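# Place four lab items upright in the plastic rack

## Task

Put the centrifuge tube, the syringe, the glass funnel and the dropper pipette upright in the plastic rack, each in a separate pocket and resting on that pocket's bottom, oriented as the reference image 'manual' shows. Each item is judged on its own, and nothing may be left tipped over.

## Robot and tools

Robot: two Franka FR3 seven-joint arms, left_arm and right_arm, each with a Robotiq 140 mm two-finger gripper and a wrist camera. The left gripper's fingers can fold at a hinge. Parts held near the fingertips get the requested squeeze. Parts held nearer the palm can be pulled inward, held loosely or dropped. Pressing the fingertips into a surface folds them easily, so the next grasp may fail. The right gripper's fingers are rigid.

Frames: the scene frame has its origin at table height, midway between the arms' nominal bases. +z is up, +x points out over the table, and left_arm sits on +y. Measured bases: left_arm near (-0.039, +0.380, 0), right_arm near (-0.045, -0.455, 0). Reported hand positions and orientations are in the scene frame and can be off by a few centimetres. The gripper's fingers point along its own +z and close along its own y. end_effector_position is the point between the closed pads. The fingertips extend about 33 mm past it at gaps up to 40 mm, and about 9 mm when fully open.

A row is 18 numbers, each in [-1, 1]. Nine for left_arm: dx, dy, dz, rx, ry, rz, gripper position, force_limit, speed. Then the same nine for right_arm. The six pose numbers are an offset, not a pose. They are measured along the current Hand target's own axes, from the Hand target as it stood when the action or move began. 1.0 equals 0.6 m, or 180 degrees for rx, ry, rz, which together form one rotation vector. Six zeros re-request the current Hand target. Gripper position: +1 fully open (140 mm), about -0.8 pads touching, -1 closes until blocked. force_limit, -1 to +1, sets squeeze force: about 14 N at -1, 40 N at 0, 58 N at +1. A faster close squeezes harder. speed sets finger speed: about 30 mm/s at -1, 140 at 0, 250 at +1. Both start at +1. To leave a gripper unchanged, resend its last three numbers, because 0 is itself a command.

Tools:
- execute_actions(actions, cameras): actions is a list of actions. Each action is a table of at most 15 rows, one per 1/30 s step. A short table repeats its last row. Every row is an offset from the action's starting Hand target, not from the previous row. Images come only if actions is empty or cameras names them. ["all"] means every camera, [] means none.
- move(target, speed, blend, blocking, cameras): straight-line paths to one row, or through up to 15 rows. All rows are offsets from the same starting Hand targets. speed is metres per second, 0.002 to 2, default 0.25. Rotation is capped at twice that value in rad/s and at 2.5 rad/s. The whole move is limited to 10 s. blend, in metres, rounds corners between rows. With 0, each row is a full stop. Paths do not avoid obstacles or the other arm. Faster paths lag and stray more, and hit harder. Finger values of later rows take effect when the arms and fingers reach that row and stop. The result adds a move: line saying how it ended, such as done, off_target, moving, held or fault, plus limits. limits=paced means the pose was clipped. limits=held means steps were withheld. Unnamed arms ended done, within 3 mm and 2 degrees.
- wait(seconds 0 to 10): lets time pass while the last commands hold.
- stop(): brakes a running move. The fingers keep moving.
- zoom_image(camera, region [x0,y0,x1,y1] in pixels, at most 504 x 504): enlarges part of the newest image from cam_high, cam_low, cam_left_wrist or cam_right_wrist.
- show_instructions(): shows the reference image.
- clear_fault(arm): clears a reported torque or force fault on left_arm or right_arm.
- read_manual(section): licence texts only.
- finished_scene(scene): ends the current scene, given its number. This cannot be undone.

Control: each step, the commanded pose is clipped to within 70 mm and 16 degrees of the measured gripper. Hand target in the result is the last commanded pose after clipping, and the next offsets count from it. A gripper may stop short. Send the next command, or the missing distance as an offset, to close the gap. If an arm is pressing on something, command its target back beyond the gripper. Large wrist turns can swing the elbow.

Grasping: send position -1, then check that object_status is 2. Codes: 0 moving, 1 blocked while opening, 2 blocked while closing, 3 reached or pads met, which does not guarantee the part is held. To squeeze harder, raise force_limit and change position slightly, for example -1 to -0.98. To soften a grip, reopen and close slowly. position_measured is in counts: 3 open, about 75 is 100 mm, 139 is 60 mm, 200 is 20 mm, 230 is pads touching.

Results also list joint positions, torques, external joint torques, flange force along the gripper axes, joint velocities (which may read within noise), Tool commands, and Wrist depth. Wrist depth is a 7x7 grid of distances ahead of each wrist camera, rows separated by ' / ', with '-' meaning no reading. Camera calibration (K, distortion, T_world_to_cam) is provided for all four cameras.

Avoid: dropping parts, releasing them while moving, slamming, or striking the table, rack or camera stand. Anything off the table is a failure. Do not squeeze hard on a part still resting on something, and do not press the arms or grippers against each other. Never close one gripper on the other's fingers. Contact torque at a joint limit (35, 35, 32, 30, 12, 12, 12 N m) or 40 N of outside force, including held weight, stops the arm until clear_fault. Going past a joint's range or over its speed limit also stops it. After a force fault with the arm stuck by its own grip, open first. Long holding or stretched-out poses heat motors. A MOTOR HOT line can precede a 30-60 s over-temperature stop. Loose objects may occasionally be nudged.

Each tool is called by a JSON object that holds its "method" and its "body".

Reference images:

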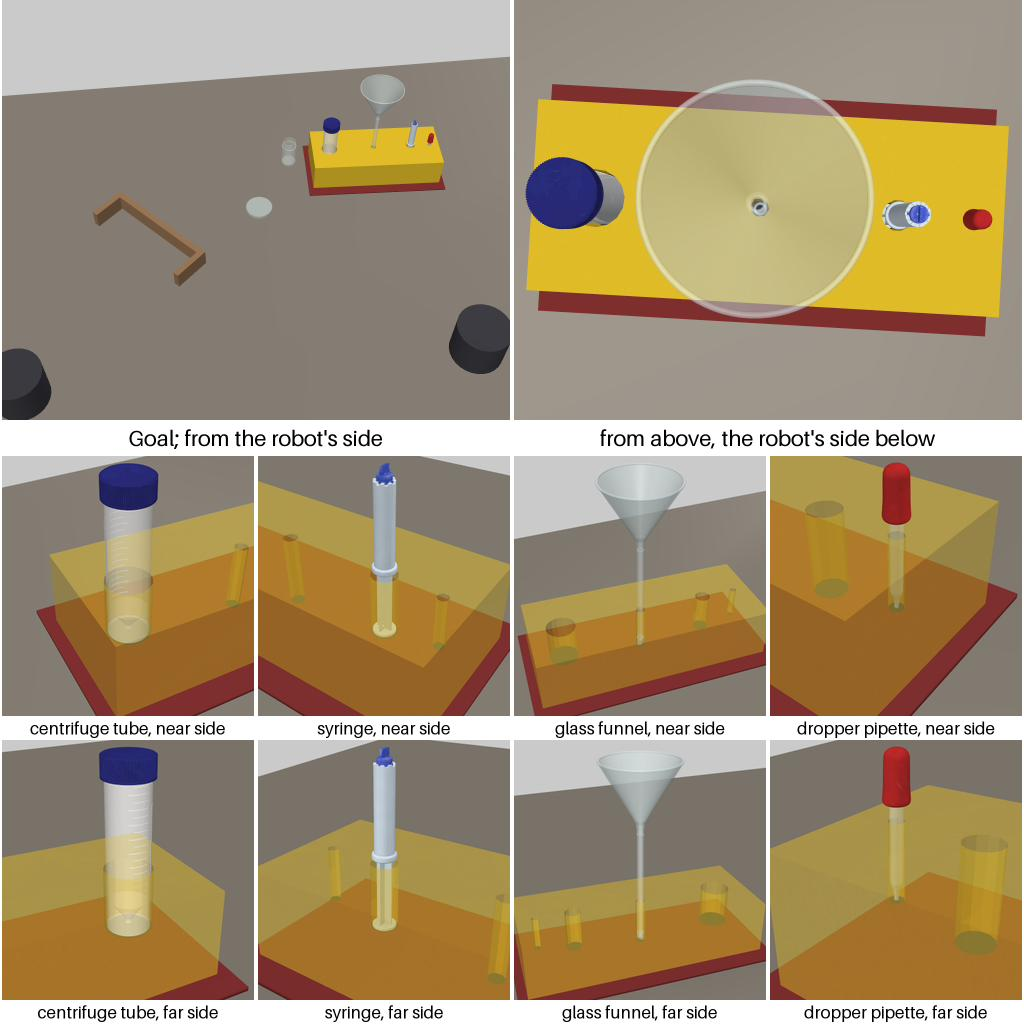

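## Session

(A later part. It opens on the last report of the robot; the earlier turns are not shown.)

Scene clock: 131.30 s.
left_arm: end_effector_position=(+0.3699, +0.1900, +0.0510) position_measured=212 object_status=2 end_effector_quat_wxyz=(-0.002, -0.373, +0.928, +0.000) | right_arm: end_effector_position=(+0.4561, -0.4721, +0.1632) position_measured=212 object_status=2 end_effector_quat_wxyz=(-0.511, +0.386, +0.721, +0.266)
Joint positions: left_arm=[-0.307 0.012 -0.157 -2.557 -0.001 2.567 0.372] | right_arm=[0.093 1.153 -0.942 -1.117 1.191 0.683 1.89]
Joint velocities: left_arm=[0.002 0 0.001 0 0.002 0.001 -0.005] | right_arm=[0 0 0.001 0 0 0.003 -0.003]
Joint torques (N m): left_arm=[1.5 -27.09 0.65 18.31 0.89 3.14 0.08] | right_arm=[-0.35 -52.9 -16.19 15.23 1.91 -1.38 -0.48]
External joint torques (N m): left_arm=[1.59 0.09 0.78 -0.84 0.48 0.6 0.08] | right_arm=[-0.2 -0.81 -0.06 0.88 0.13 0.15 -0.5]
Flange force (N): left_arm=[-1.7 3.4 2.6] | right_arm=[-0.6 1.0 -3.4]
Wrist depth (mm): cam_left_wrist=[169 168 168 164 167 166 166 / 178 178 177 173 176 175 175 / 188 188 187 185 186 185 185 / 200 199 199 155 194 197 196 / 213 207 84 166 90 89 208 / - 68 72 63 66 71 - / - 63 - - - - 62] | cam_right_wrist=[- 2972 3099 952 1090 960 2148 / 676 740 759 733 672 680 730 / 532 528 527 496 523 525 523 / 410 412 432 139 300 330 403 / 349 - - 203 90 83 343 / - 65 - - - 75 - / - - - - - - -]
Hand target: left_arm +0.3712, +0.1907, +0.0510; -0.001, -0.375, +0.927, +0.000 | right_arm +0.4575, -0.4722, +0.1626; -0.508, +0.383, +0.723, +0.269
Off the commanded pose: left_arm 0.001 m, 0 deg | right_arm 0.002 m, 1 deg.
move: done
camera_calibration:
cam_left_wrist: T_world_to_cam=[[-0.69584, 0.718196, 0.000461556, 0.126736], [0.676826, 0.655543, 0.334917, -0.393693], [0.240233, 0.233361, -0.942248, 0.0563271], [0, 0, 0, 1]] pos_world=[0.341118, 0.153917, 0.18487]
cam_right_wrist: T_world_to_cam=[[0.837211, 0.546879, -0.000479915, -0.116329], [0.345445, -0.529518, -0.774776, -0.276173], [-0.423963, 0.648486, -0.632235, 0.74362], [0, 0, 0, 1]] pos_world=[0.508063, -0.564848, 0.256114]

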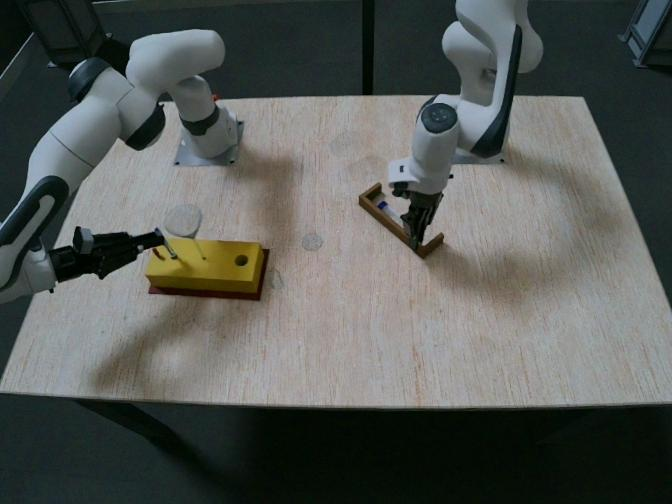

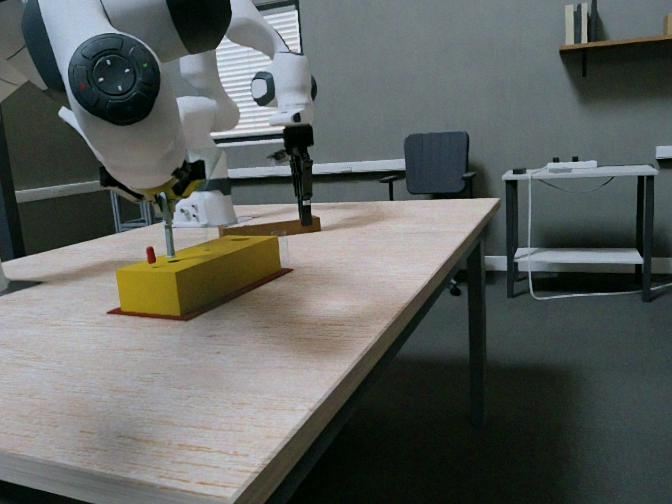

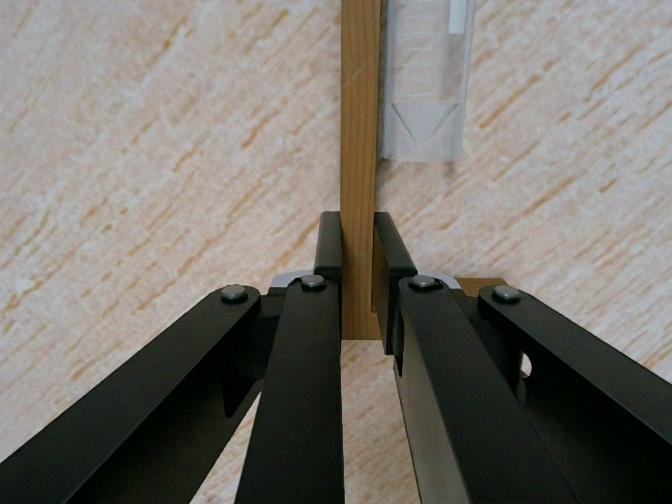

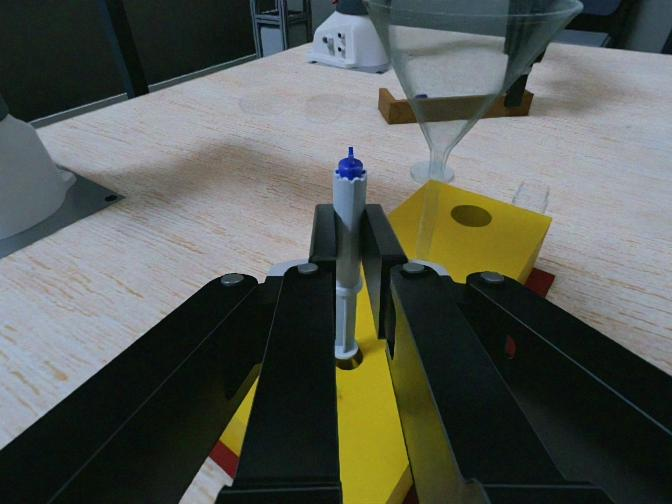

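{"method": "move", "body": {"target": [0,-0.0833,0,0,0,0,-1,-0.9,-1,-0.0190,0.0009,0.0060,0,0,0,-1,-0.2,-1], "speed": 0.06, "cameras": ["cam_high","cam_low","cam_left_wrist","cam_right_wrist"]}}

{"method": "zoom_image", "body": {"camera": "cam_right_wrist", "region": [300, 290, 400, 410]}}

{"method": "zoom_image", "body": {"camera": "cam_low", "region": [120, 160, 240, 290]}}

{"method": "zoom_image", "body": {"camera": "cam_high", "region": [140, 220, 210, 280]}}

Scene clock: 132.73 s.
left_arm: end_effector_position=(+0.3708, +0.1899, +0.0462) position_measured=212 object_status=2 end_effector_quat_wxyz=(-0.014, -0.375, +0.927, +0.014) | right_arm: end_effector_position=(+0.4566, -0.4721, +0.1572) position_measured=212 object_status=2 end_effector_quat_wxyz=(-0.511, +0.386, +0.721, +0.266)
Joint positions: left_arm=[-0.307 0.049 -0.156 -2.516 0.012 2.524 0.359] | right_arm=[0.09 1.16 -0.935 -1.113 1.191 0.691 1.887]
Joint velocities: left_arm=[within noise] | right_arm=[-0.001 0 0.004 0.002 0.001 0.005 -0.003]
Joint torques (N m): left_arm=[0.81 -28.77 -0.37 17.98 0.39 2.4 0.17] | right_arm=[-0.66 -52.48 -17.19 14.83 1.93 -1.56 -0.34]
External joint torques (N m): left_arm=[0.88 -0.34 -0.14 -1.14 -0.01 -0.03 0.17] | right_arm=[-0.67 -0.51 -1.27 0.53 0.17 -0.02 -0.36]
External joint torques when the fault began: left_arm=[-2.87 3.13 -3.95 5.41 -0.54 5.91 0.06]
Flange force (N): left_arm=[0.6 4.9 -0.5] | right_arm=[-0.1 -0.5 -2.9]
Flange force when the fault began (N): left_arm=[-0.7 -22.0 20.6]
Wrist depth (mm): cam_left_wrist=[162 162 163 160 164 165 165 / 170 171 172 168 173 173 174 / 179 180 181 177 182 183 184 / 190 190 191 151 191 194 196 / 201 197 84 161 90 89 208 / - 68 72 63 66 71 - / - 63 - - - - 62] | cam_right_wrist=[2614 - 2893 947 1261 642 2260 / 644 723 721 718 670 665 711 / 470 519 517 546 519 508 508 / 400 403 422 124 291 375 397 / 338 - 90 204 90 83 335 / - 65 - - - 75 - / - - - - - - -]
Hand target: left_arm +0.3708, +0.1899, +0.0462; -0.014, -0.375, +0.927, +0.014 (not the last commanded pose) | right_arm +0.4579, -0.4723, +0.1559; -0.508, +0.383, +0.723, +0.269 (not the last commanded pose)
Tool commands: left_gripper/position=-1.0 left_gripper/force_limit=-0.898039 left_gripper/speed=-1.0 right_gripper/position=-1.0 right_gripper/force_limit=-0.2 right_gripper/speed=-1.0
Off the commanded pose: left_arm 0.050 m, 2 deg | right_arm 0.007 m, 1 deg.
FORCE FAULT: contact force on the left arm reached its limit, and that arm stopped. The contact can be on any part of that arm, not only on its tool. That arm's remaining commands of this call were not run. That arm is still stopped at the end of this call. While its stop runs, that arm takes no new command, but execute_actions still moves its gripper.
CLEAR FAULT: the left arm stays stopped (Reflex) until you call clear_fault(arm="left_arm").
move: fault (left_arm), off_target (right_arm; braked at the fault stop of left_arm)
camera_calibration:
cam_left_wrist: T_world_to_cam=[[-0.69749, 0.715706, 0.0356798, 0.126881], [0.685587, 0.651993, 0.323844, -0.394702], [0.208514, 0.25034, -0.945437, 0.0603712], [0, 0, 0, 1]] pos_world=[0.346513, 0.15142, 0.180372]
cam_right_wrist: T_world_to_cam=[[0.83709, 0.547064, 0.000603967, -0.116773], [0.346326, -0.529075, -0.774686, -0.281105], [-0.423484, 0.648691, -0.632346, 0.739958], [0, 0, 0, 1]] pos_world=[0.508464, -0.564848, 0.250212]

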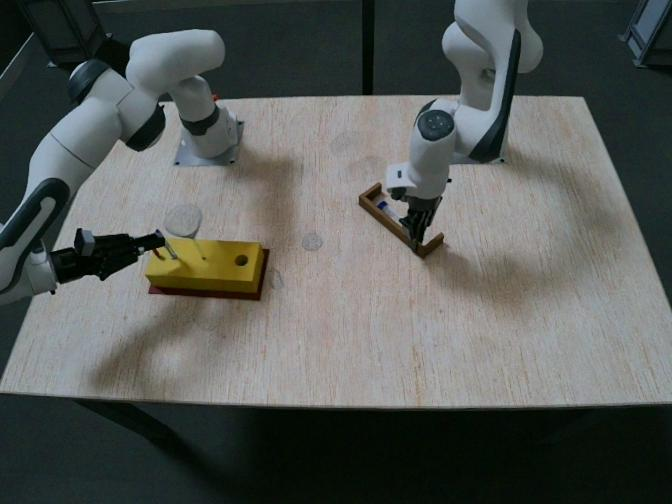

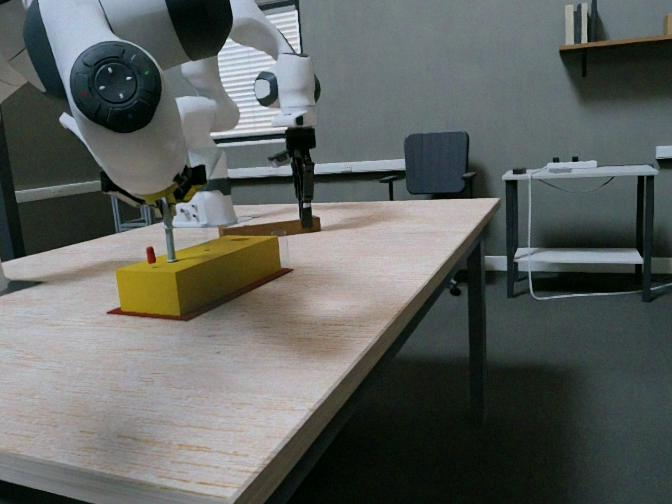

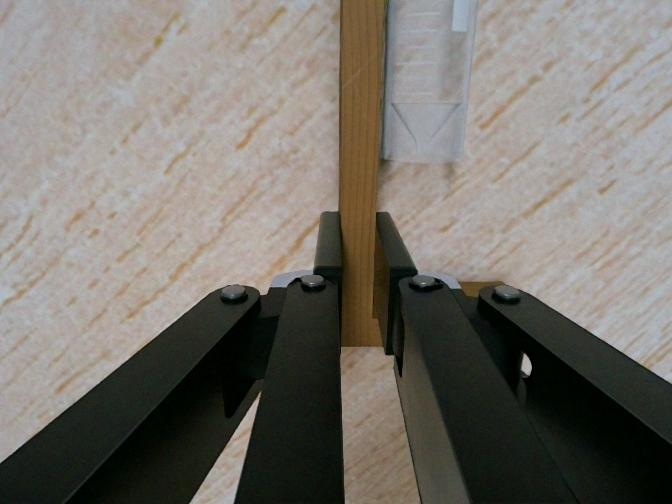

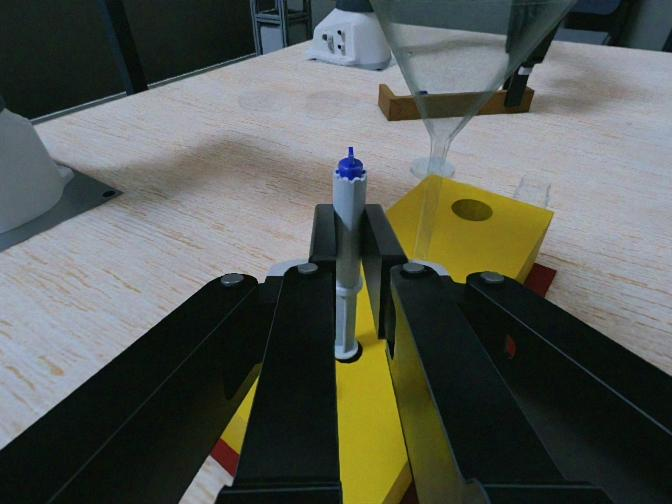

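Scaled by 4.200 from the camera's 672x504 image, which has a finer 960x720 frame.

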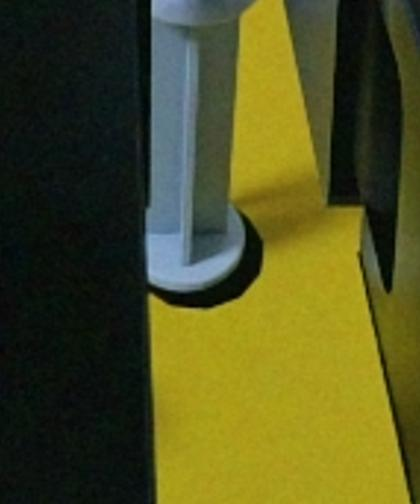

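Scaled by 3.877 from the camera's 672x504 image, which has a finer 960x720 frame.

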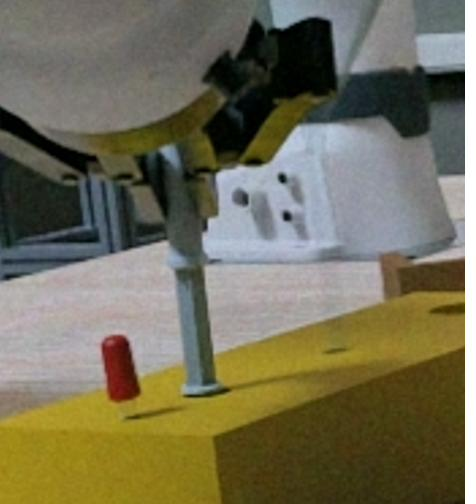

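Scaled by 7.200 from the camera's 672x504 image, which has a finer 960x720 frame.

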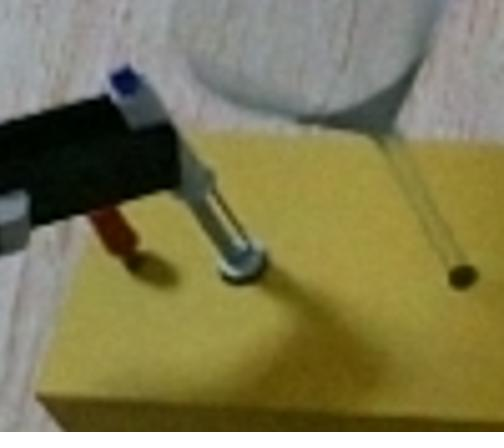

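{"method": "execute_actions", "body": {"actions": [[[0,0,0,0,0,0,-0.32,-0.01,0,0,0,0,0,0,0,-1,-0.2,-1]]]}}

{"method": "clear_fault", "body": {"arm": "left_arm", "cameras": ["cam_left_wrist"]}}

Scene clock: 135.53 s.
left_arm: end_effector_position=(+0.3708, +0.1899, +0.0462) position_measured=169 object_status=3 end_effector_quat_wxyz=(-0.014, -0.375, +0.927, +0.014) | right_arm: end_effector_position=(+0.4568, -0.4721, +0.1569) position_measured=212 object_status=2 end_effector_quat_wxyz=(-0.510, +0.386, +0.721, +0.267)
Joint positions: left_arm=[-0.307 0.049 -0.156 -2.516 0.012 2.524 0.359] | right_arm=[0.089 1.16 -0.934 -1.113 1.191 0.692 1.886]
Joint torques (N m): left_arm=[0.37 -28.7 -0.8 18.01 0.35 2.59 0.17] | right_arm=[-0.74 -52.82 -16.43 15.3 1.78 -1.39 -0.31]
External joint torques (N m): left_arm=[0.51 -0.28 -0.5 -1.07 -0.06 0.17 0.16] | right_arm=[-0.44 -0.7 -0.36 1.03 0.02 0.13 -0.33]
Flange force (N): left_arm=[1.2 4.4 0.1] | right_arm=[-1.3 1.9 -5.4]
Wrist depth (mm): cam_left_wrist=[162 162 163 160 164 165 166 / 170 171 171 168 173 174 174 / 179 180 180 177 183 183 184 / 190 190 187 187 170 194 195 / - 78 90 183 142 91 202 / - - 63 218 - 63 - / - - - 233 - - 66] | cam_right_wrist=[- 2855 3013 939 1053 636 1074 / 653 678 723 718 665 668 718 / 473 515 508 485 512 508 508 / 396 398 417 139 276 367 394 / 340 - 90 203 90 83 336 / - 65 - - - 75 - / - - - - - - -]
Hand target: left_arm +0.3708, +0.1899, +0.0462; -0.014, -0.375, +0.927, +0.014 | right_arm +0.4579, -0.4723, +0.1559; -0.508, +0.383, +0.723, +0.269
Tool commands: left_gripper/position=-0.317647 left_gripper/force_limit=-0.011765 left_gripper/speed=+0.003922 right_gripper/position=-1.0 right_gripper/force_limit=-0.2 right_gripper/speed=-1.0
Off the commanded pose: right_arm 0.001 m, 1 deg.
FORCE FAULT, CONTINUED: the left arm was still stopped when this call began, by the force fault that an earlier result reported. That arm ran no command of this call; its gripper did. That arm is still stopped at the end of this call. While its stop runs, that arm takes no new command, but execute_actions still moves its gripper.
CLEAR FAULT: the left arm stays stopped (Reflex) until you call clear_fault(arm="left_arm").

Scene clock: 135.57 s.
left_arm: end_effector_position=(+0.3708, +0.1899, +0.0462) position_measured=169 object_status=3 end_effector_quat_wxyz=(-0.014, -0.375, +0.927, +0.014) | right_arm: end_effector_position=(+0.4568, -0.4721, +0.1569) position_measured=212 object_status=2 end_effector_quat_wxyz=(-0.510, +0.386, +0.721, +0.267)
Joint positions: left_arm=[-0.307 0.049 -0.156 -2.516 0.012 2.524 0.359] | right_arm=[0.089 1.16 -0.934 -1.113 1.191 0.692 1.886]
Joint torques (N m): left_arm=[0.43 -28.73 -0.82 18.05 0.34 2.58 0.16] | right_arm=[-0.76 -52.85 -16.46 15.36 1.78 -1.39 -0.3]
External joint torques (N m): left_arm=[0.47 -0.28 -0.62 -1.1 -0.07 0.14 0.16] | right_arm=[-0.61 -0.91 -0.5 1.09 0.02 0.13 -0.33]
Flange force (N): left_arm=[1.4 4.4 0.0] | right_arm=[-1.1 1.9 -5.9]
Wrist depth (mm): cam_left_wrist=[162 162 163 160 164 165 166 / 170 170 171 168 173 174 174 / 179 180 181 177 182 184 184 / 190 191 187 187 170 194 195 / - 79 90 183 142 91 203 / - - 63 218 - 63 - / - - - 234 - - 66] | cam_right_wrist=[- - 3190 960 1043 638 1038 / 672 668 709 721 659 659 700 / 471 518 513 488 540 507 510 / 401 398 420 139 292 320 397 / 337 - 90 203 90 83 334 / - 65 - - - 75 - / - - - - - - -]
Hand target: left_arm +0.3708, +0.1899, +0.0462; -0.014, -0.375, +0.927, +0.014 | right_arm +0.4579, -0.4723, +0.1559; -0.508, +0.383, +0.723, +0.269
Tool commands: left_gripper/position=-0.317647 left_gripper/force_limit=-0.011765 left_gripper/speed=+0.003922 right_gripper/position=-1.0 right_gripper/force_limit=-0.2 right_gripper/speed=-1.0
Off the commanded pose: right_arm 0.001 m, 1 deg.
FORCE FAULT, CONTINUED: the left arm's stop, for the force fault that an earlier result reported, is over. The call counts as one of the actions that you can send in this scene. That arm's target is now where it stood when the stop ended, not its last command. That arm accepts commands again.
CLEAR FAULT: your call cleared the left arm's force fault. If the contact force or a joint's load stays at its limit, that arm stops again.
camera_calibration:
cam_left_wrist: T_world_to_cam=[[-0.69749, 0.715706, 0.0356798, 0.126885], [0.685587, 0.651993, 0.323844, -0.39467], [0.208514, 0.25034, -0.945437, 0.0602767], [0, 0, 0, 1]] pos_world=[0.346513, 0.15142, 0.180272]
Images, in order (width x height): cam_left_wrist 672x504.

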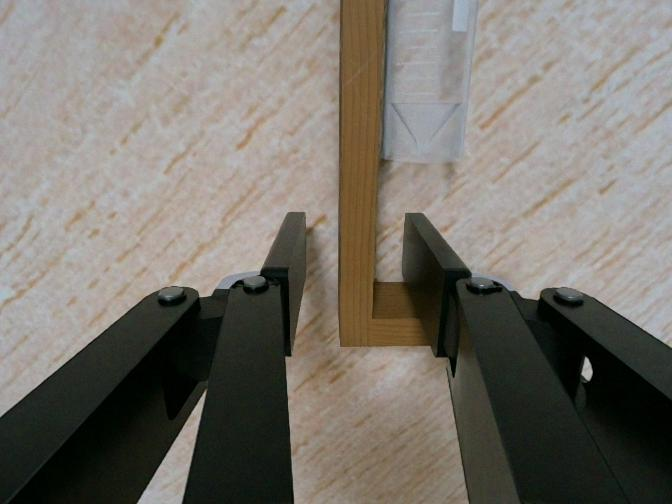

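{"method": "move", "body": {"target": [[0.0019,0.0046,-0.125,0.0116,-0.0049,0,-0.32,-0.01,0,-0.0089,0.0006,0.0047,0,0,0,-1,-0.2,-1],[0.1437,0.0513,-0.1023,0.0116,-0.0049,0,-1,-0.5,0,-0.0121,0.0006,0.0059,0,0,0,-1,-0.2,-1]], "speed": 0.15, "blend": [0.03,0], "cameras": ["cam_high","cam_low","cam_left_wrist","cam_right_wrist"]}}

{"method": "zoom_image", "body": {"camera": "cam_right_wrist", "region": [300, 290, 400, 410]}}

{"method": "zoom_image", "body": {"camera": "cam_low", "region": [120, 160, 240, 290]}}

Scene clock: 139.20 s.
left_arm: end_effector_position=(+0.2887, +0.1515, +0.1095) position_measured=233 object_status=3 end_effector_quat_wxyz=(-0.001, -0.371, +0.929, +0.002) | right_arm: end_effector_position=(+0.4574, -0.4712, +0.1496) position_measured=212 object_status=2 end_effector_quat_wxyz=(-0.509, +0.385, +0.722, +0.267)
Joint positions: left_arm=[-0.393 -0.278 -0.256 -2.68 -0.102 2.403 0.275] | right_arm=[0.089 1.168 -0.928 -1.113 1.191 0.703 1.88]
Joint torques (N m): left_arm=[0.35 -19.33 0.96 19.63 0.16 2.93 -0.1] | right_arm=[-0.37 -52.31 -16.41 14.7 1.76 -1.41 -0.34]
External joint torques (N m): left_arm=[0.42 -0.59 -0.42 -1.48 -0.33 0.4 -0.1] | right_arm=[-0.42 -0.16 -0.52 0.33 -0.01 0.11 -0.36]
Flange force (N): left_arm=[1.8 5.9 1.5] | right_arm=[-0.7 -0.5 -1.7]
Wrist depth (mm): cam_left_wrist=[222 222 221 218 220 219 219 / 235 234 234 203 232 231 231 / 248 248 248 243 245 245 244 / 263 262 261 135 258 260 259 / 281 278 79 84 90 85 277 / - - 72 63 66 72 - / - - - - - - -] | cam_right_wrist=[2523 3390 2614 960 915 986 986 / 642 698 695 695 650 674 684 / 469 502 493 467 360 492 492 / 388 385 404 139 280 337 382 / 327 - 90 204 90 83 328 / - 65 - - - 75 - / - - - - - - -]
Hand target: left_arm +0.2897, +0.1511, +0.1100; +0.000, -0.375, +0.927, +0.000 | right_arm +0.4577, -0.4714, +0.1479; -0.508, +0.383, +0.723, +0.269
Off the commanded pose: left_arm 0.001 m, 1 deg | right_arm 0.002 m, 0 deg.
move: done
camera_calibration:
cam_left_wrist: T_world_to_cam=[[-0.692601, 0.721313, 0.00350712, 0.0960978], [0.679707, 0.651008, 0.337916, -0.333599], [0.24146, 0.236425, -0.94117, 0.138985], [0, 0, 0, 1]] pos_world=[0.259748, 0.115, 0.2432]
cam_right_wrist: T_world_to_cam=[[0.836492, 0.547963, 0.00418102, -0.117877], [0.350253, -0.528778, -0.773121, -0.288739], [-0.421431, 0.648174, -0.634244, 0.734006], [0, 0, 0, 1]] pos_world=[0.509068, -0.56385, 0.242801]

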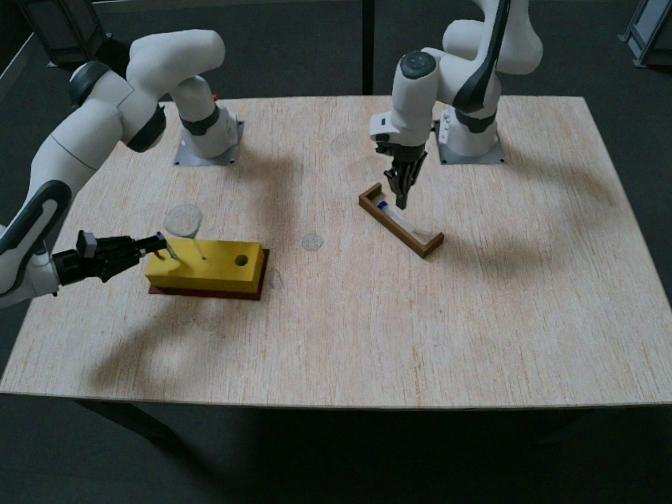

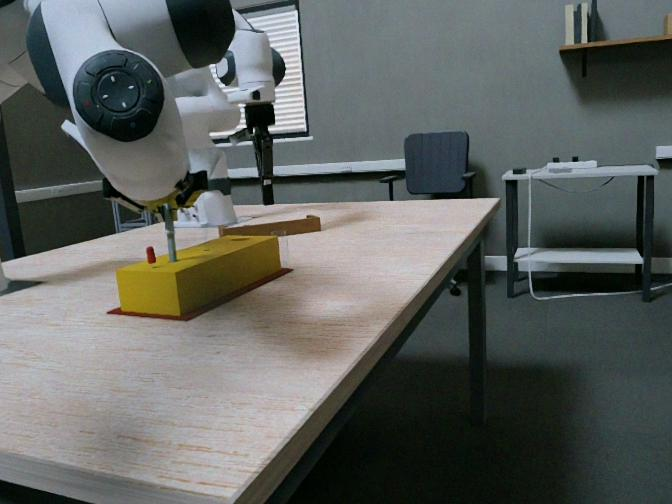

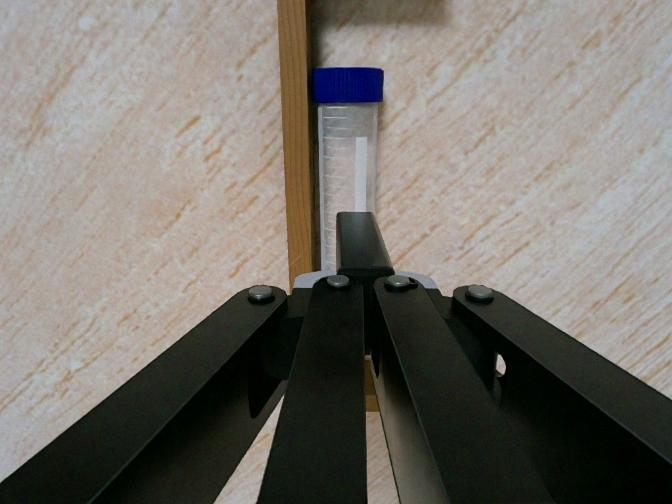

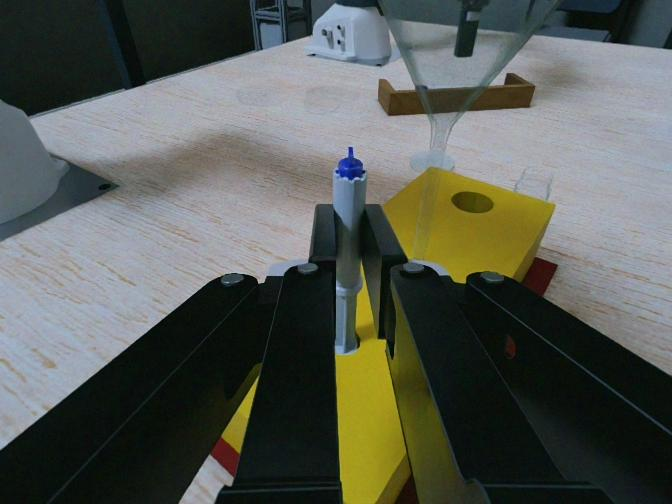

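Scaled by 4.200 from the camera's 672x504 image, which has a finer 960x720 frame.

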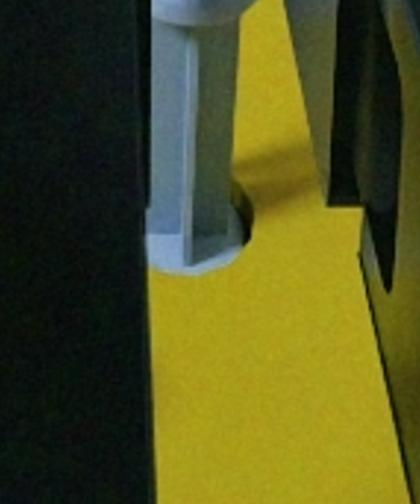

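Scaled by 3.877 from the camera's 672x504 image, which has a finer 960x720 frame.

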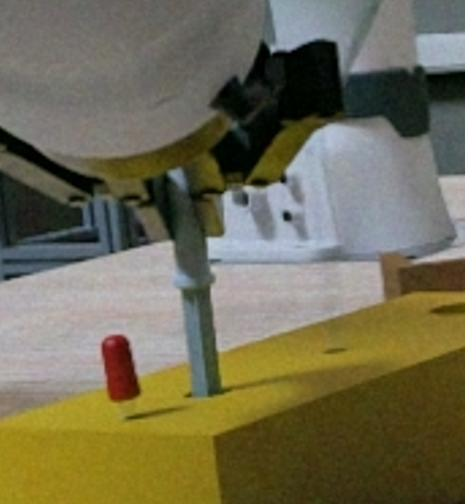

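{"method": "move", "body": {"target": [0,-0.0163,0.0717,0,0,0,-1,-0.5,0,-0.0386,0.0004,0.0158,0,0,0,-1,-0.2,-1], "speed": 0.06, "cameras": ["cam_left_wrist","cam_right_wrist"]}}

{"method": "zoom_image", "body": {"camera": "cam_right_wrist", "region": [300, 250, 400, 370]}}

Scene clock: 142.27 s.
left_arm: end_effector_position=(+0.2947, +0.1447, +0.0667) position_measured=233 object_status=3 end_effector_quat_wxyz=(-0.002, -0.372, +0.928, +0.002) | right_arm: end_effector_position=(+0.4567, -0.4704, +0.1240) position_measured=212 object_status=2 end_effector_quat_wxyz=(-0.509, +0.386, +0.721, +0.267)
Joint positions: left_arm=[-0.382 -0.143 -0.272 -2.684 -0.07 2.54 0.244] | right_arm=[0.086 1.203 -0.912 -1.113 1.195 0.734 1.864]
Joint velocities: left_arm=[0 0.001 0 0.001 0.001 0.003 -0.006] | right_arm=[within noise]
Joint torques (N m): left_arm=[0.71 -21.21 0.09 18.58 0.88 2.93 0.02] | right_arm=[-0.55 -52.65 -16.29 14.81 1.68 -1.52 -0.35]
External joint torques (N m): left_arm=[0.81 0.34 -0.62 -0.74 0.46 0.41 0.02] | right_arm=[-0.62 -0.22 -0.37 0.62 -0.02 0.02 -0.38]
Flange force (N): left_arm=[-0.2 0.4 3.4] | right_arm=[-1.7 0.9 -4.3]
Wrist depth (mm): cam_left_wrist=[183 183 182 155 181 181 180 / 193 193 192 158 191 191 190 / 204 203 204 169 201 201 200 / 217 216 215 135 212 214 213 / 232 227 79 84 90 85 226 / - - 72 63 66 72 - / - - - - - - -] | cam_right_wrist=[2818 - 931 919 893 1028 900 / 631 618 625 623 622 613 625 / 430 449 445 291 306 326 440 / 348 348 363 139 238 311 340 / 292 - 90 189 90 83 291 / - 65 - - - 75 - / - - - - - - -]
Hand target: left_arm +0.2965, +0.1441, +0.0669; +0.000, -0.375, +0.927, +0.000 | right_arm +0.4573, -0.4704, +0.1228; -0.508, +0.383, +0.723, +0.269
Off the commanded pose: left_arm 0.002 m, 0 deg | right_arm 0.001 m, 0 deg.
move: done
camera_calibration:
cam_left_wrist: T_world_to_cam=[[-0.693997, 0.719971, 0.00324454, 0.105858], [0.678815, 0.652811, 0.336225, -0.318699], [0.239954, 0.235542, -0.941776, 0.0994666], [0, 0, 0, 1]] pos_world=[0.265936, 0.108407, 0.200486]
cam_right_wrist: T_world_to_cam=[[0.837476, 0.546468, 0.00274629, -0.1186], [0.348164, -0.529683, -0.773445, -0.307288], [-0.421208, 0.648698, -0.633857, 0.717117], [0, 0, 0, 1]] pos_world=[0.508367, -0.563147, 0.217205]
Images, in order (width x height): cam_left_wrist 672x504, cam_right_wrist 672x504.

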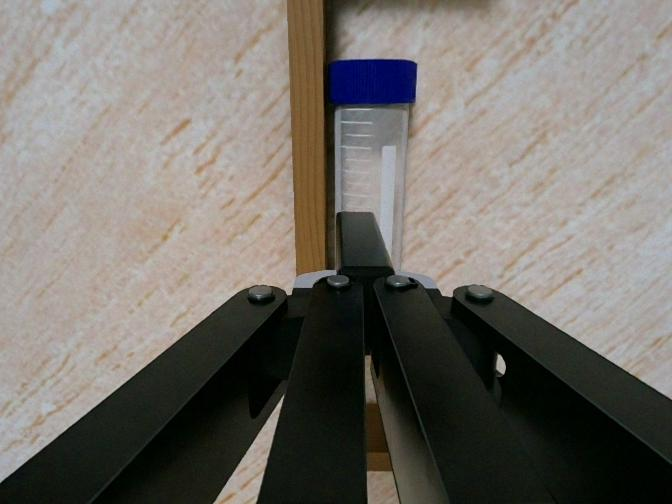

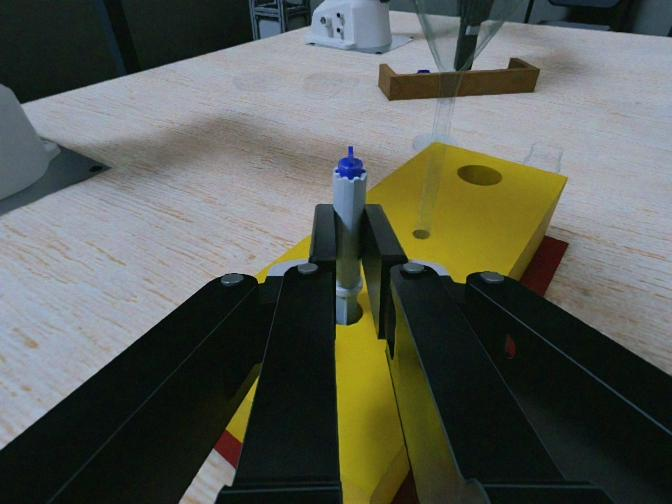

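Scaled by 4.200 from the camera's 672x504 image, which has a finer 960x720 frame.

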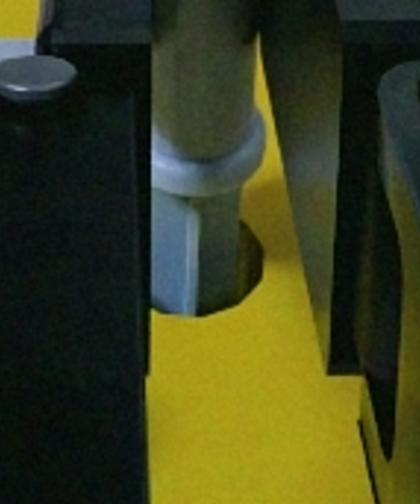

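{"method": "move", "body": {"target": [0,0.0017,0.0107,0,0,0,-1,-0.5,0,-0.0160,0.0003,0.0062,0,0,0,-1,-0.2,-1], "speed": 0.02, "cameras": ["cam_left_wrist"]}}

Scene clock: 143.63 s.
left_arm: end_effector_position=(+0.2972, +0.1430, +0.0630) position_measured=233 object_status=3 end_effector_quat_wxyz=(+0.001, -0.373, +0.928, -0.002) | right_arm: end_effector_position=(+0.4567, -0.4703, +0.1138) position_measured=212 object_status=2 end_effector_quat_wxyz=(-0.509, +0.386, +0.721, +0.267)
Joint positions: left_arm=[-0.382 -0.131 -0.272 -2.686 -0.065 2.564 0.239] | right_arm=[0.082 1.217 -0.904 -1.109 1.196 0.747 1.859]
Joint velocities: left_arm=[-0.001 0.001 0 0.001 0 0.004 -0.001] | right_arm=[within noise]
Joint torques (N m): left_arm=[0.78 -19.78 0.43 16.37 0.91 2.62 -0.08] | right_arm=[-0.54 -52.58 -16.67 14.97 1.65 -1.63 -0.28]
External joint torques (N m): left_arm=[0.85 2.17 -0.24 -2.85 0.49 0.07 -0.08] | right_arm=[-0.45 -0.11 -0.8 0.91 -0.03 -0.09 -0.31]
Flange force (N): left_arm=[-0.4 1.8 8.5] | right_arm=[-2.1 1.6 -5.5]
Wrist depth (mm): cam_left_wrist=[180 180 179 174 176 176 176 / 191 190 189 157 187 186 186 / 202 201 201 195 198 197 197 / 214 214 213 134 208 209 208 / 229 226 79 84 90 85 221 / - - 72 63 66 72 - / - - - - - - -] | cam_right_wrist=[2746 3056 893 915 875 868 886 / 561 586 596 586 585 591 585 / 425 426 422 425 272 302 420 / 329 328 345 139 222 272 327 / 280 - 90 176 90 83 279 / - 65 - - - 75 - / - - - - - - -]
Hand target: left_arm +0.2958, +0.1448, +0.0605; +0.000, -0.375, +0.927, +0.000 | right_arm +0.4573, -0.4701, +0.1126; -0.508, +0.383, +0.723, +0.269
Off the commanded pose: left_arm 0.003 m, 0 deg | right_arm 0.001 m, 0 deg.
move: done
camera_calibration:
cam_left_wrist: T_world_to_cam=[[-0.694706, 0.719273, -0.00545165, 0.10967], [0.675583, 0.655073, 0.338329, -0.31741], [0.246922, 0.231356, -0.941012, 0.094361], [0, 0, 0, 1]] pos_world=[0.267325, 0.107213, 0.196782]
Images, in order (width x height): cam_left_wrist 672x504.

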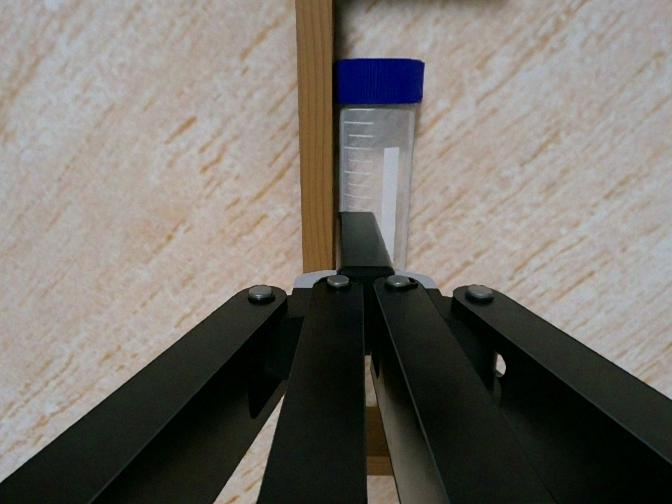

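{"method": "move", "body": {"target": [[0,0.05,0,0,0,0,-1,-0.5,0,-0.0047,0,0.0017,0,0,0,-1,-0.2,-1],[0,0.05,-0.1,0,0,0,-1,-0.5,0,-0.0094,0,0.0034,0,0,0,-1,-0.2,-1]], "speed": [0.05,0.12], "cameras": ["cam_left_wrist","cam_right_wrist"]}}

{"method": "zoom_image", "body": {"camera": "cam_right_wrist", "region": [300, 250, 400, 370]}}

Scene clock: 146.43 s.
left_arm: end_effector_position=(+0.2760, +0.1665, +0.1201) position_measured=233 object_status=3 end_effector_quat_wxyz=(+0.002, -0.377, +0.926, +0.000) | right_arm: end_effector_position=(+0.4568, -0.4702, +0.1097) position_measured=212 object_status=2 end_effector_quat_wxyz=(-0.509, +0.385, +0.721, +0.267)
Joint positions: left_arm=[-0.409 -0.368 -0.231 -2.734 -0.115 2.373 0.285] | right_arm=[0.078 1.222 -0.897 -1.106 1.196 0.752 1.858]
Joint velocities: left_arm=[-0.001 0 0.002 0 -0.001 -0.005 0.002] | right_arm=[within noise]
Joint torques (N m): left_arm=[-0.14 -16.75 1.53 20.34 0.17 2.47 0.41] | right_arm=[-0.31 -51.2 -15.76 14.81 1.64 -0.83 -0.35]
External joint torques (N m): left_arm=[-0.13 -0.55 -0.04 -1.22 -0.34 -0.08 0.41] | right_arm=[-0.34 1.42 -0.01 0.65 -0.04 0.72 -0.38]
Flange force (N): left_arm=[0.9 6.0 -0.3] | right_arm=[-5.8 2.9 -5.2]
Wrist depth (mm): cam_left_wrist=[233 232 229 230 230 228 227 / 246 246 239 243 242 241 239 / 260 260 254 257 256 254 254 / 277 276 270 134 269 270 269 / 294 290 79 84 90 85 287 / - - 72 63 66 72 - / - - - - - - -] | cam_right_wrist=[- 2746 969 896 858 960 947 / 542 583 583 580 582 580 585 / 415 413 417 435 279 295 411 / 323 323 336 105 216 303 321 / 274 - 90 171 90 83 272 / - 65 - - - 75 - / - - - - - - -]
Hand target: left_arm +0.2749, +0.1664, +0.1205; +0.000, -0.375, +0.927, +0.000 | right_arm +0.4573, -0.4701, +0.1066; -0.508, +0.383, +0.723, +0.269
Off the commanded pose: left_arm 0.001 m, 0 deg | right_arm 0.003 m, 0 deg.
move: done
camera_calibration:
cam_left_wrist: T_world_to_cam=[[-0.70194, 0.712231, -0.00290091, 0.0812539], [0.66896, 0.660681, 0.340577, -0.337196], [0.244486, 0.237124, -0.940212, 0.147443], [0, 0, 0, 1]] pos_world=[0.246558, 0.129946, 0.253705]
cam_right_wrist: T_world_to_cam=[[0.837514, 0.546401, 0.00407126, -0.118888], [0.348659, -0.528651, -0.773929, -0.317998], [-0.420723, 0.649595, -0.63326, 0.708126], [0, 0, 0, 1]] pos_world=[0.508368, -0.563145, 0.202804]
Images, in order (width x height): cam_left_wrist 672x504, cam_right_wrist 672x504.

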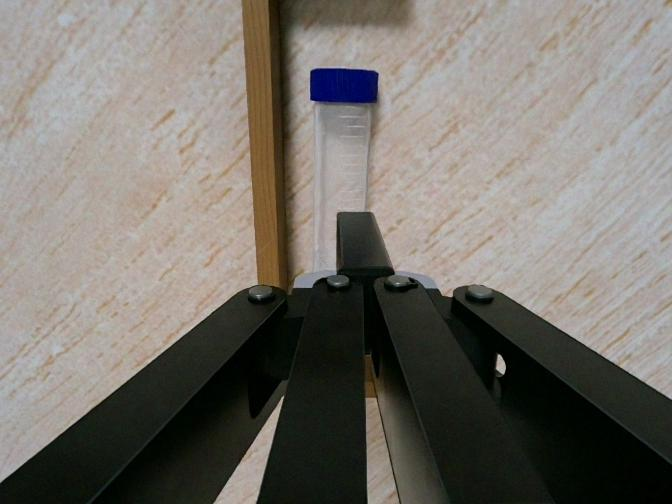

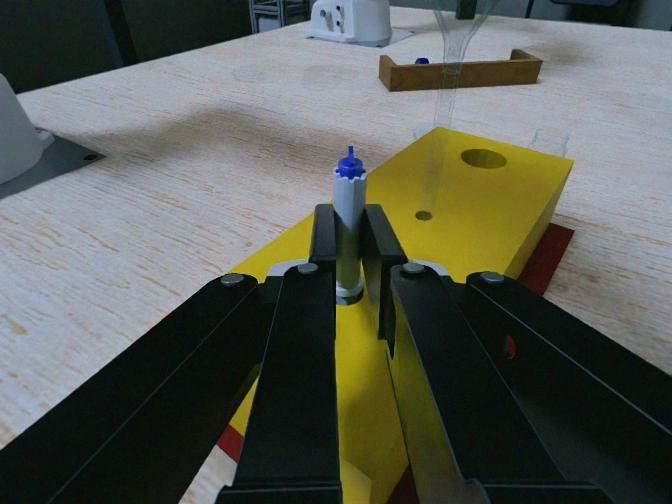

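Scaled by 4.200 from the camera's 672x504 image, which has a finer 960x720 frame.

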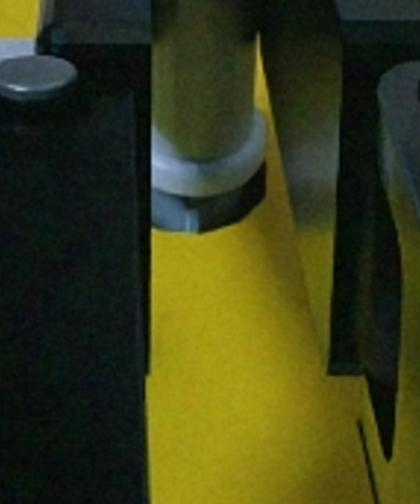

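{"method": "move", "body": {"target": [[0.0532,-0.0105,0.0092,0,-0.1111,0,-0.32,-0.01,0,0.0047,0,-0.0017,0,0,0,-0.58,-0.2,-1],[0.0532,-0.0105,0.0092,0,-0.1111,0,-0.32,-0.01,0,0.0047,0,-0.1017,0,0,0,-0.58,-0.2,-1]], "speed": [0.15,0.12], "cameras": ["cam_high","cam_low","cam_left_wrist","cam_right_wrist"]}}

Scene clock: 153.17 s.
left_arm: end_effector_position=(+0.2565, +0.1391, +0.1146) position_measured=169 object_status=3 end_effector_quat_wxyz=(+0.161, -0.365, +0.914, +0.065) | right_arm: end_effector_position=(+0.4893, -0.5172, +0.1294) position_measured=202 object_status=3 end_effector_quat_wxyz=(-0.502, +0.384, +0.726, +0.271)
Joint positions: left_arm=[-0.203 -0.421 -0.765 -2.743 0.09 2.4 -0.146] | right_arm=[-0.261 1.39 -0.755 -0.532 1.323 0.667 2.152]
Joint velocities: left_arm=[within noise] | right_arm=[0 0.001 0 0 0 0 0.005]
Joint torques (N m): left_arm=[0.52 -10.23 5.99 19.49 0.05 2.24 -0.1] | right_arm=[-0.78 -57.56 -6.74 17.15 2.85 -1.43 0.28]
External joint torques (N m): left_arm=[0.52 -0.09 -0.29 -0.64 -0.34 -0.05 -0.09] | right_arm=[-0.88 -0.1 -0.43 0.93 0.28 -0.24 0.25]
Flange force (N): left_arm=[0.4 1.0 1.2] | right_arm=[0.0 0.0 0.0]
Wrist depth (mm): cam_left_wrist=[205 204 199 203 203 203 202 / 229 228 217 222 225 225 224 / 256 256 250 255 253 252 252 / 293 292 276 289 170 288 286 / 322 79 90 316 121 91 313 / - - 63 406 - 63 - / - - - 507 - - 66] | cam_right_wrist=[2438 1205 912 939 919 1028 947 / 492 615 631 623 631 633 638 / 437 444 447 226 332 405 459 / 347 348 256 140 247 352 355 / 295 - 90 195 83 83 301 / - 67 - - - 74 - / - - - - - - -]
Hand target: left_arm +0.2564, +0.1396, +0.1150; +0.161, -0.369, +0.913, +0.065 | right_arm +0.4890, -0.5168, +0.1299; -0.508, +0.383, +0.723, +0.269
Off the commanded pose: left_arm 0.001 m, 0 deg | right_arm 0.001 m, 1 deg.
move: done
camera_calibration:
cam_left_wrist: T_world_to_cam=[[-0.692019, 0.721876, -0.0020935, 0.08307], [0.554023, 0.532963, 0.639539, -0.291217], [0.462783, 0.441413, -0.768756, 0.0495], [0, 0, 0, 1]] pos_world=[0.195919, 0.0733915, 0.224472]
cam_right_wrist: T_world_to_cam=[[0.837742, 0.54574, 0.0188939, -0.122916], [0.362366, -0.529703, -0.766881, -0.347124], [-0.408509, 0.649295, -0.641511, 0.759673], [0, 0, 0, 1]] pos_world=[0.539091, -0.610044, 0.223459]

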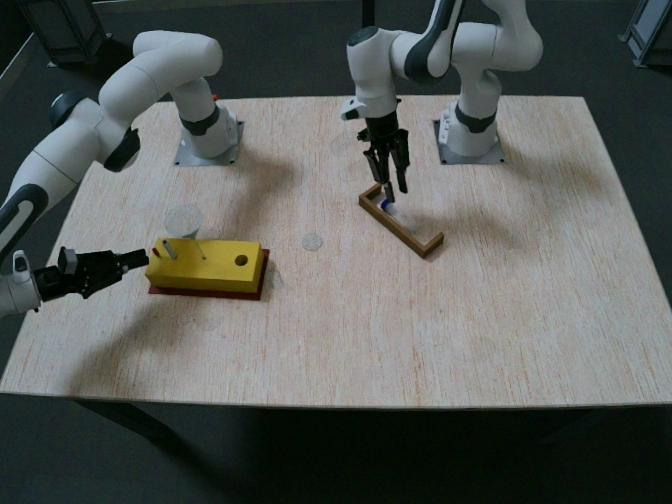

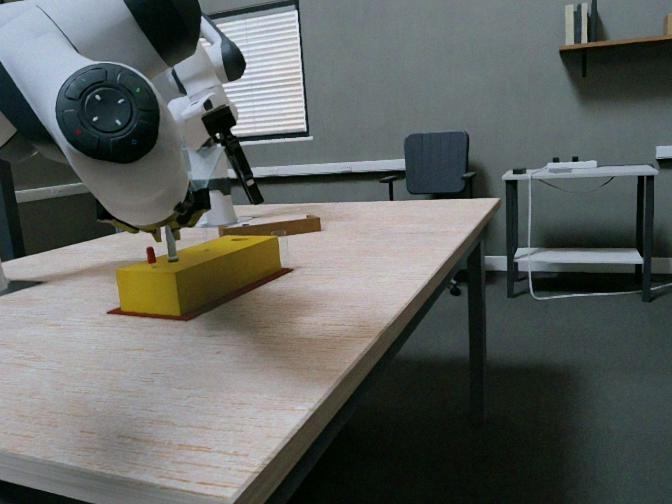

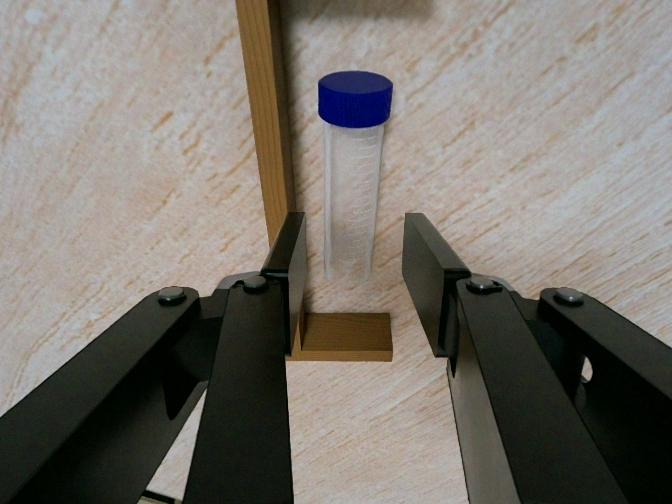

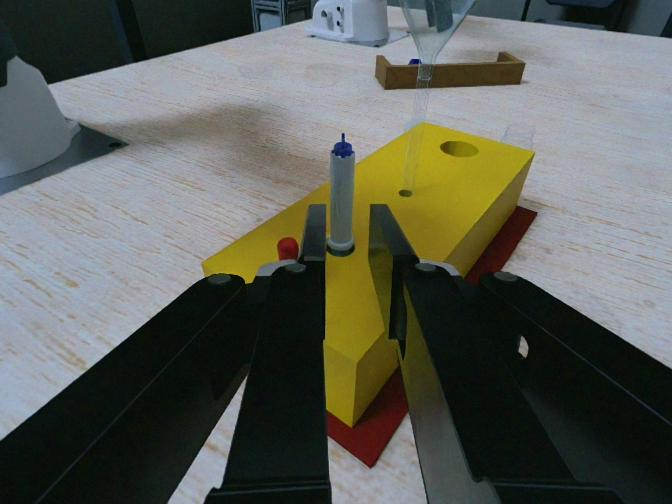

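{"method": "move", "body": {"target": [[0.0332,0,0.1254,0,0,0,-0.32,-0.01,0,0,0,0,0,0,0,-0.58,-0.2,-1],[0.0332,0,0.1254,0,0,0,-1,-0.4,-1,0,0,0,0,0,0,-0.58,-0.2,-1]], "speed": 0.08, "cameras": ["cam_left_wrist"]}}

Scene clock: 157.50 s.
left_arm: end_effector_position=(+0.2602, +0.1461, +0.0369) position_measured=185 object_status=0 end_effector_quat_wxyz=(+0.160, -0.367, +0.914, +0.068) | right_arm: end_effector_position=(+0.4894, -0.5168, +0.1295) position_measured=202 object_status=3 end_effector_quat_wxyz=(-0.503, +0.384, +0.726, +0.271)
Joint positions: left_arm=[0.123 -0.182 -1.035 -2.771 0.389 2.614 -0.409] | right_arm=[-0.261 1.39 -0.754 -0.532 1.323 0.667 2.154]
Joint torques (N m): left_arm=[0.87 -9.3 2.67 16.64 0.25 2.45 -0.01] | right_arm=[-0.28 -58.23 -6.71 16.75 2.57 -1.32 0.11]
External joint torques (N m): left_arm=[0.91 0.47 -0.88 -0.71 0.29 0.36 -0.01] | right_arm=[-0.24 -0.78 -0.38 0.56 0.01 -0.12 0.08]
Flange force (N): left_arm=[0.0 0.0 0.0] | right_arm=[0.0 0.0 0.0]
Wrist depth (mm): cam_left_wrist=[133 130 129 132 132 132 132 / 147 147 130 144 146 146 146 / 166 166 130 129 164 164 164 / 189 188 140 183 141 187 187 / 213 78 89 218 97 93 210 / - - 63 251 - 63 - / - - - 243 - - 65] | cam_right_wrist=[- 2614 923 969 923 1028 935 / 489 616 616 622 633 633 640 / 445 443 445 315 317 406 457 / 347 347 255 226 247 352 356 / 294 - 90 195 84 83 300 / - 67 - 206 - 74 - / - - - - - - -]
Hand target: left_arm +0.2614, +0.1446, +0.0375; +0.161, -0.369, +0.913, +0.065 | right_arm +0.4887, -0.5167, +0.1300; -0.505, +0.385, +0.724, +0.270
Off the commanded pose: left_arm 0.002 m, 0 deg | right_arm 0.001 m, 1 deg.
move: done
camera_calibration:
cam_left_wrist: T_world_to_cam=[[-0.695562, 0.718455, 0.00393867, 0.0817006], [0.553809, 0.532655, 0.63998, -0.247204], [0.457699, 0.447327, -0.768382, -0.014568], [0, 0, 0, 1]] pos_world=[0.200399, 0.0794927, 0.14669]
Images, in order (width x height): cam_left_wrist 672x504.

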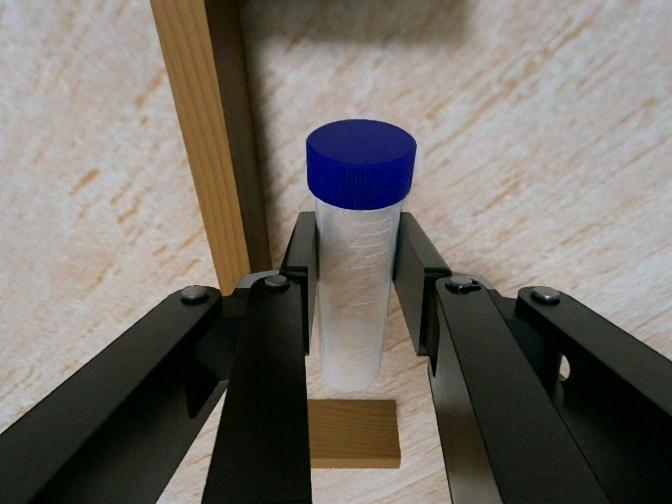

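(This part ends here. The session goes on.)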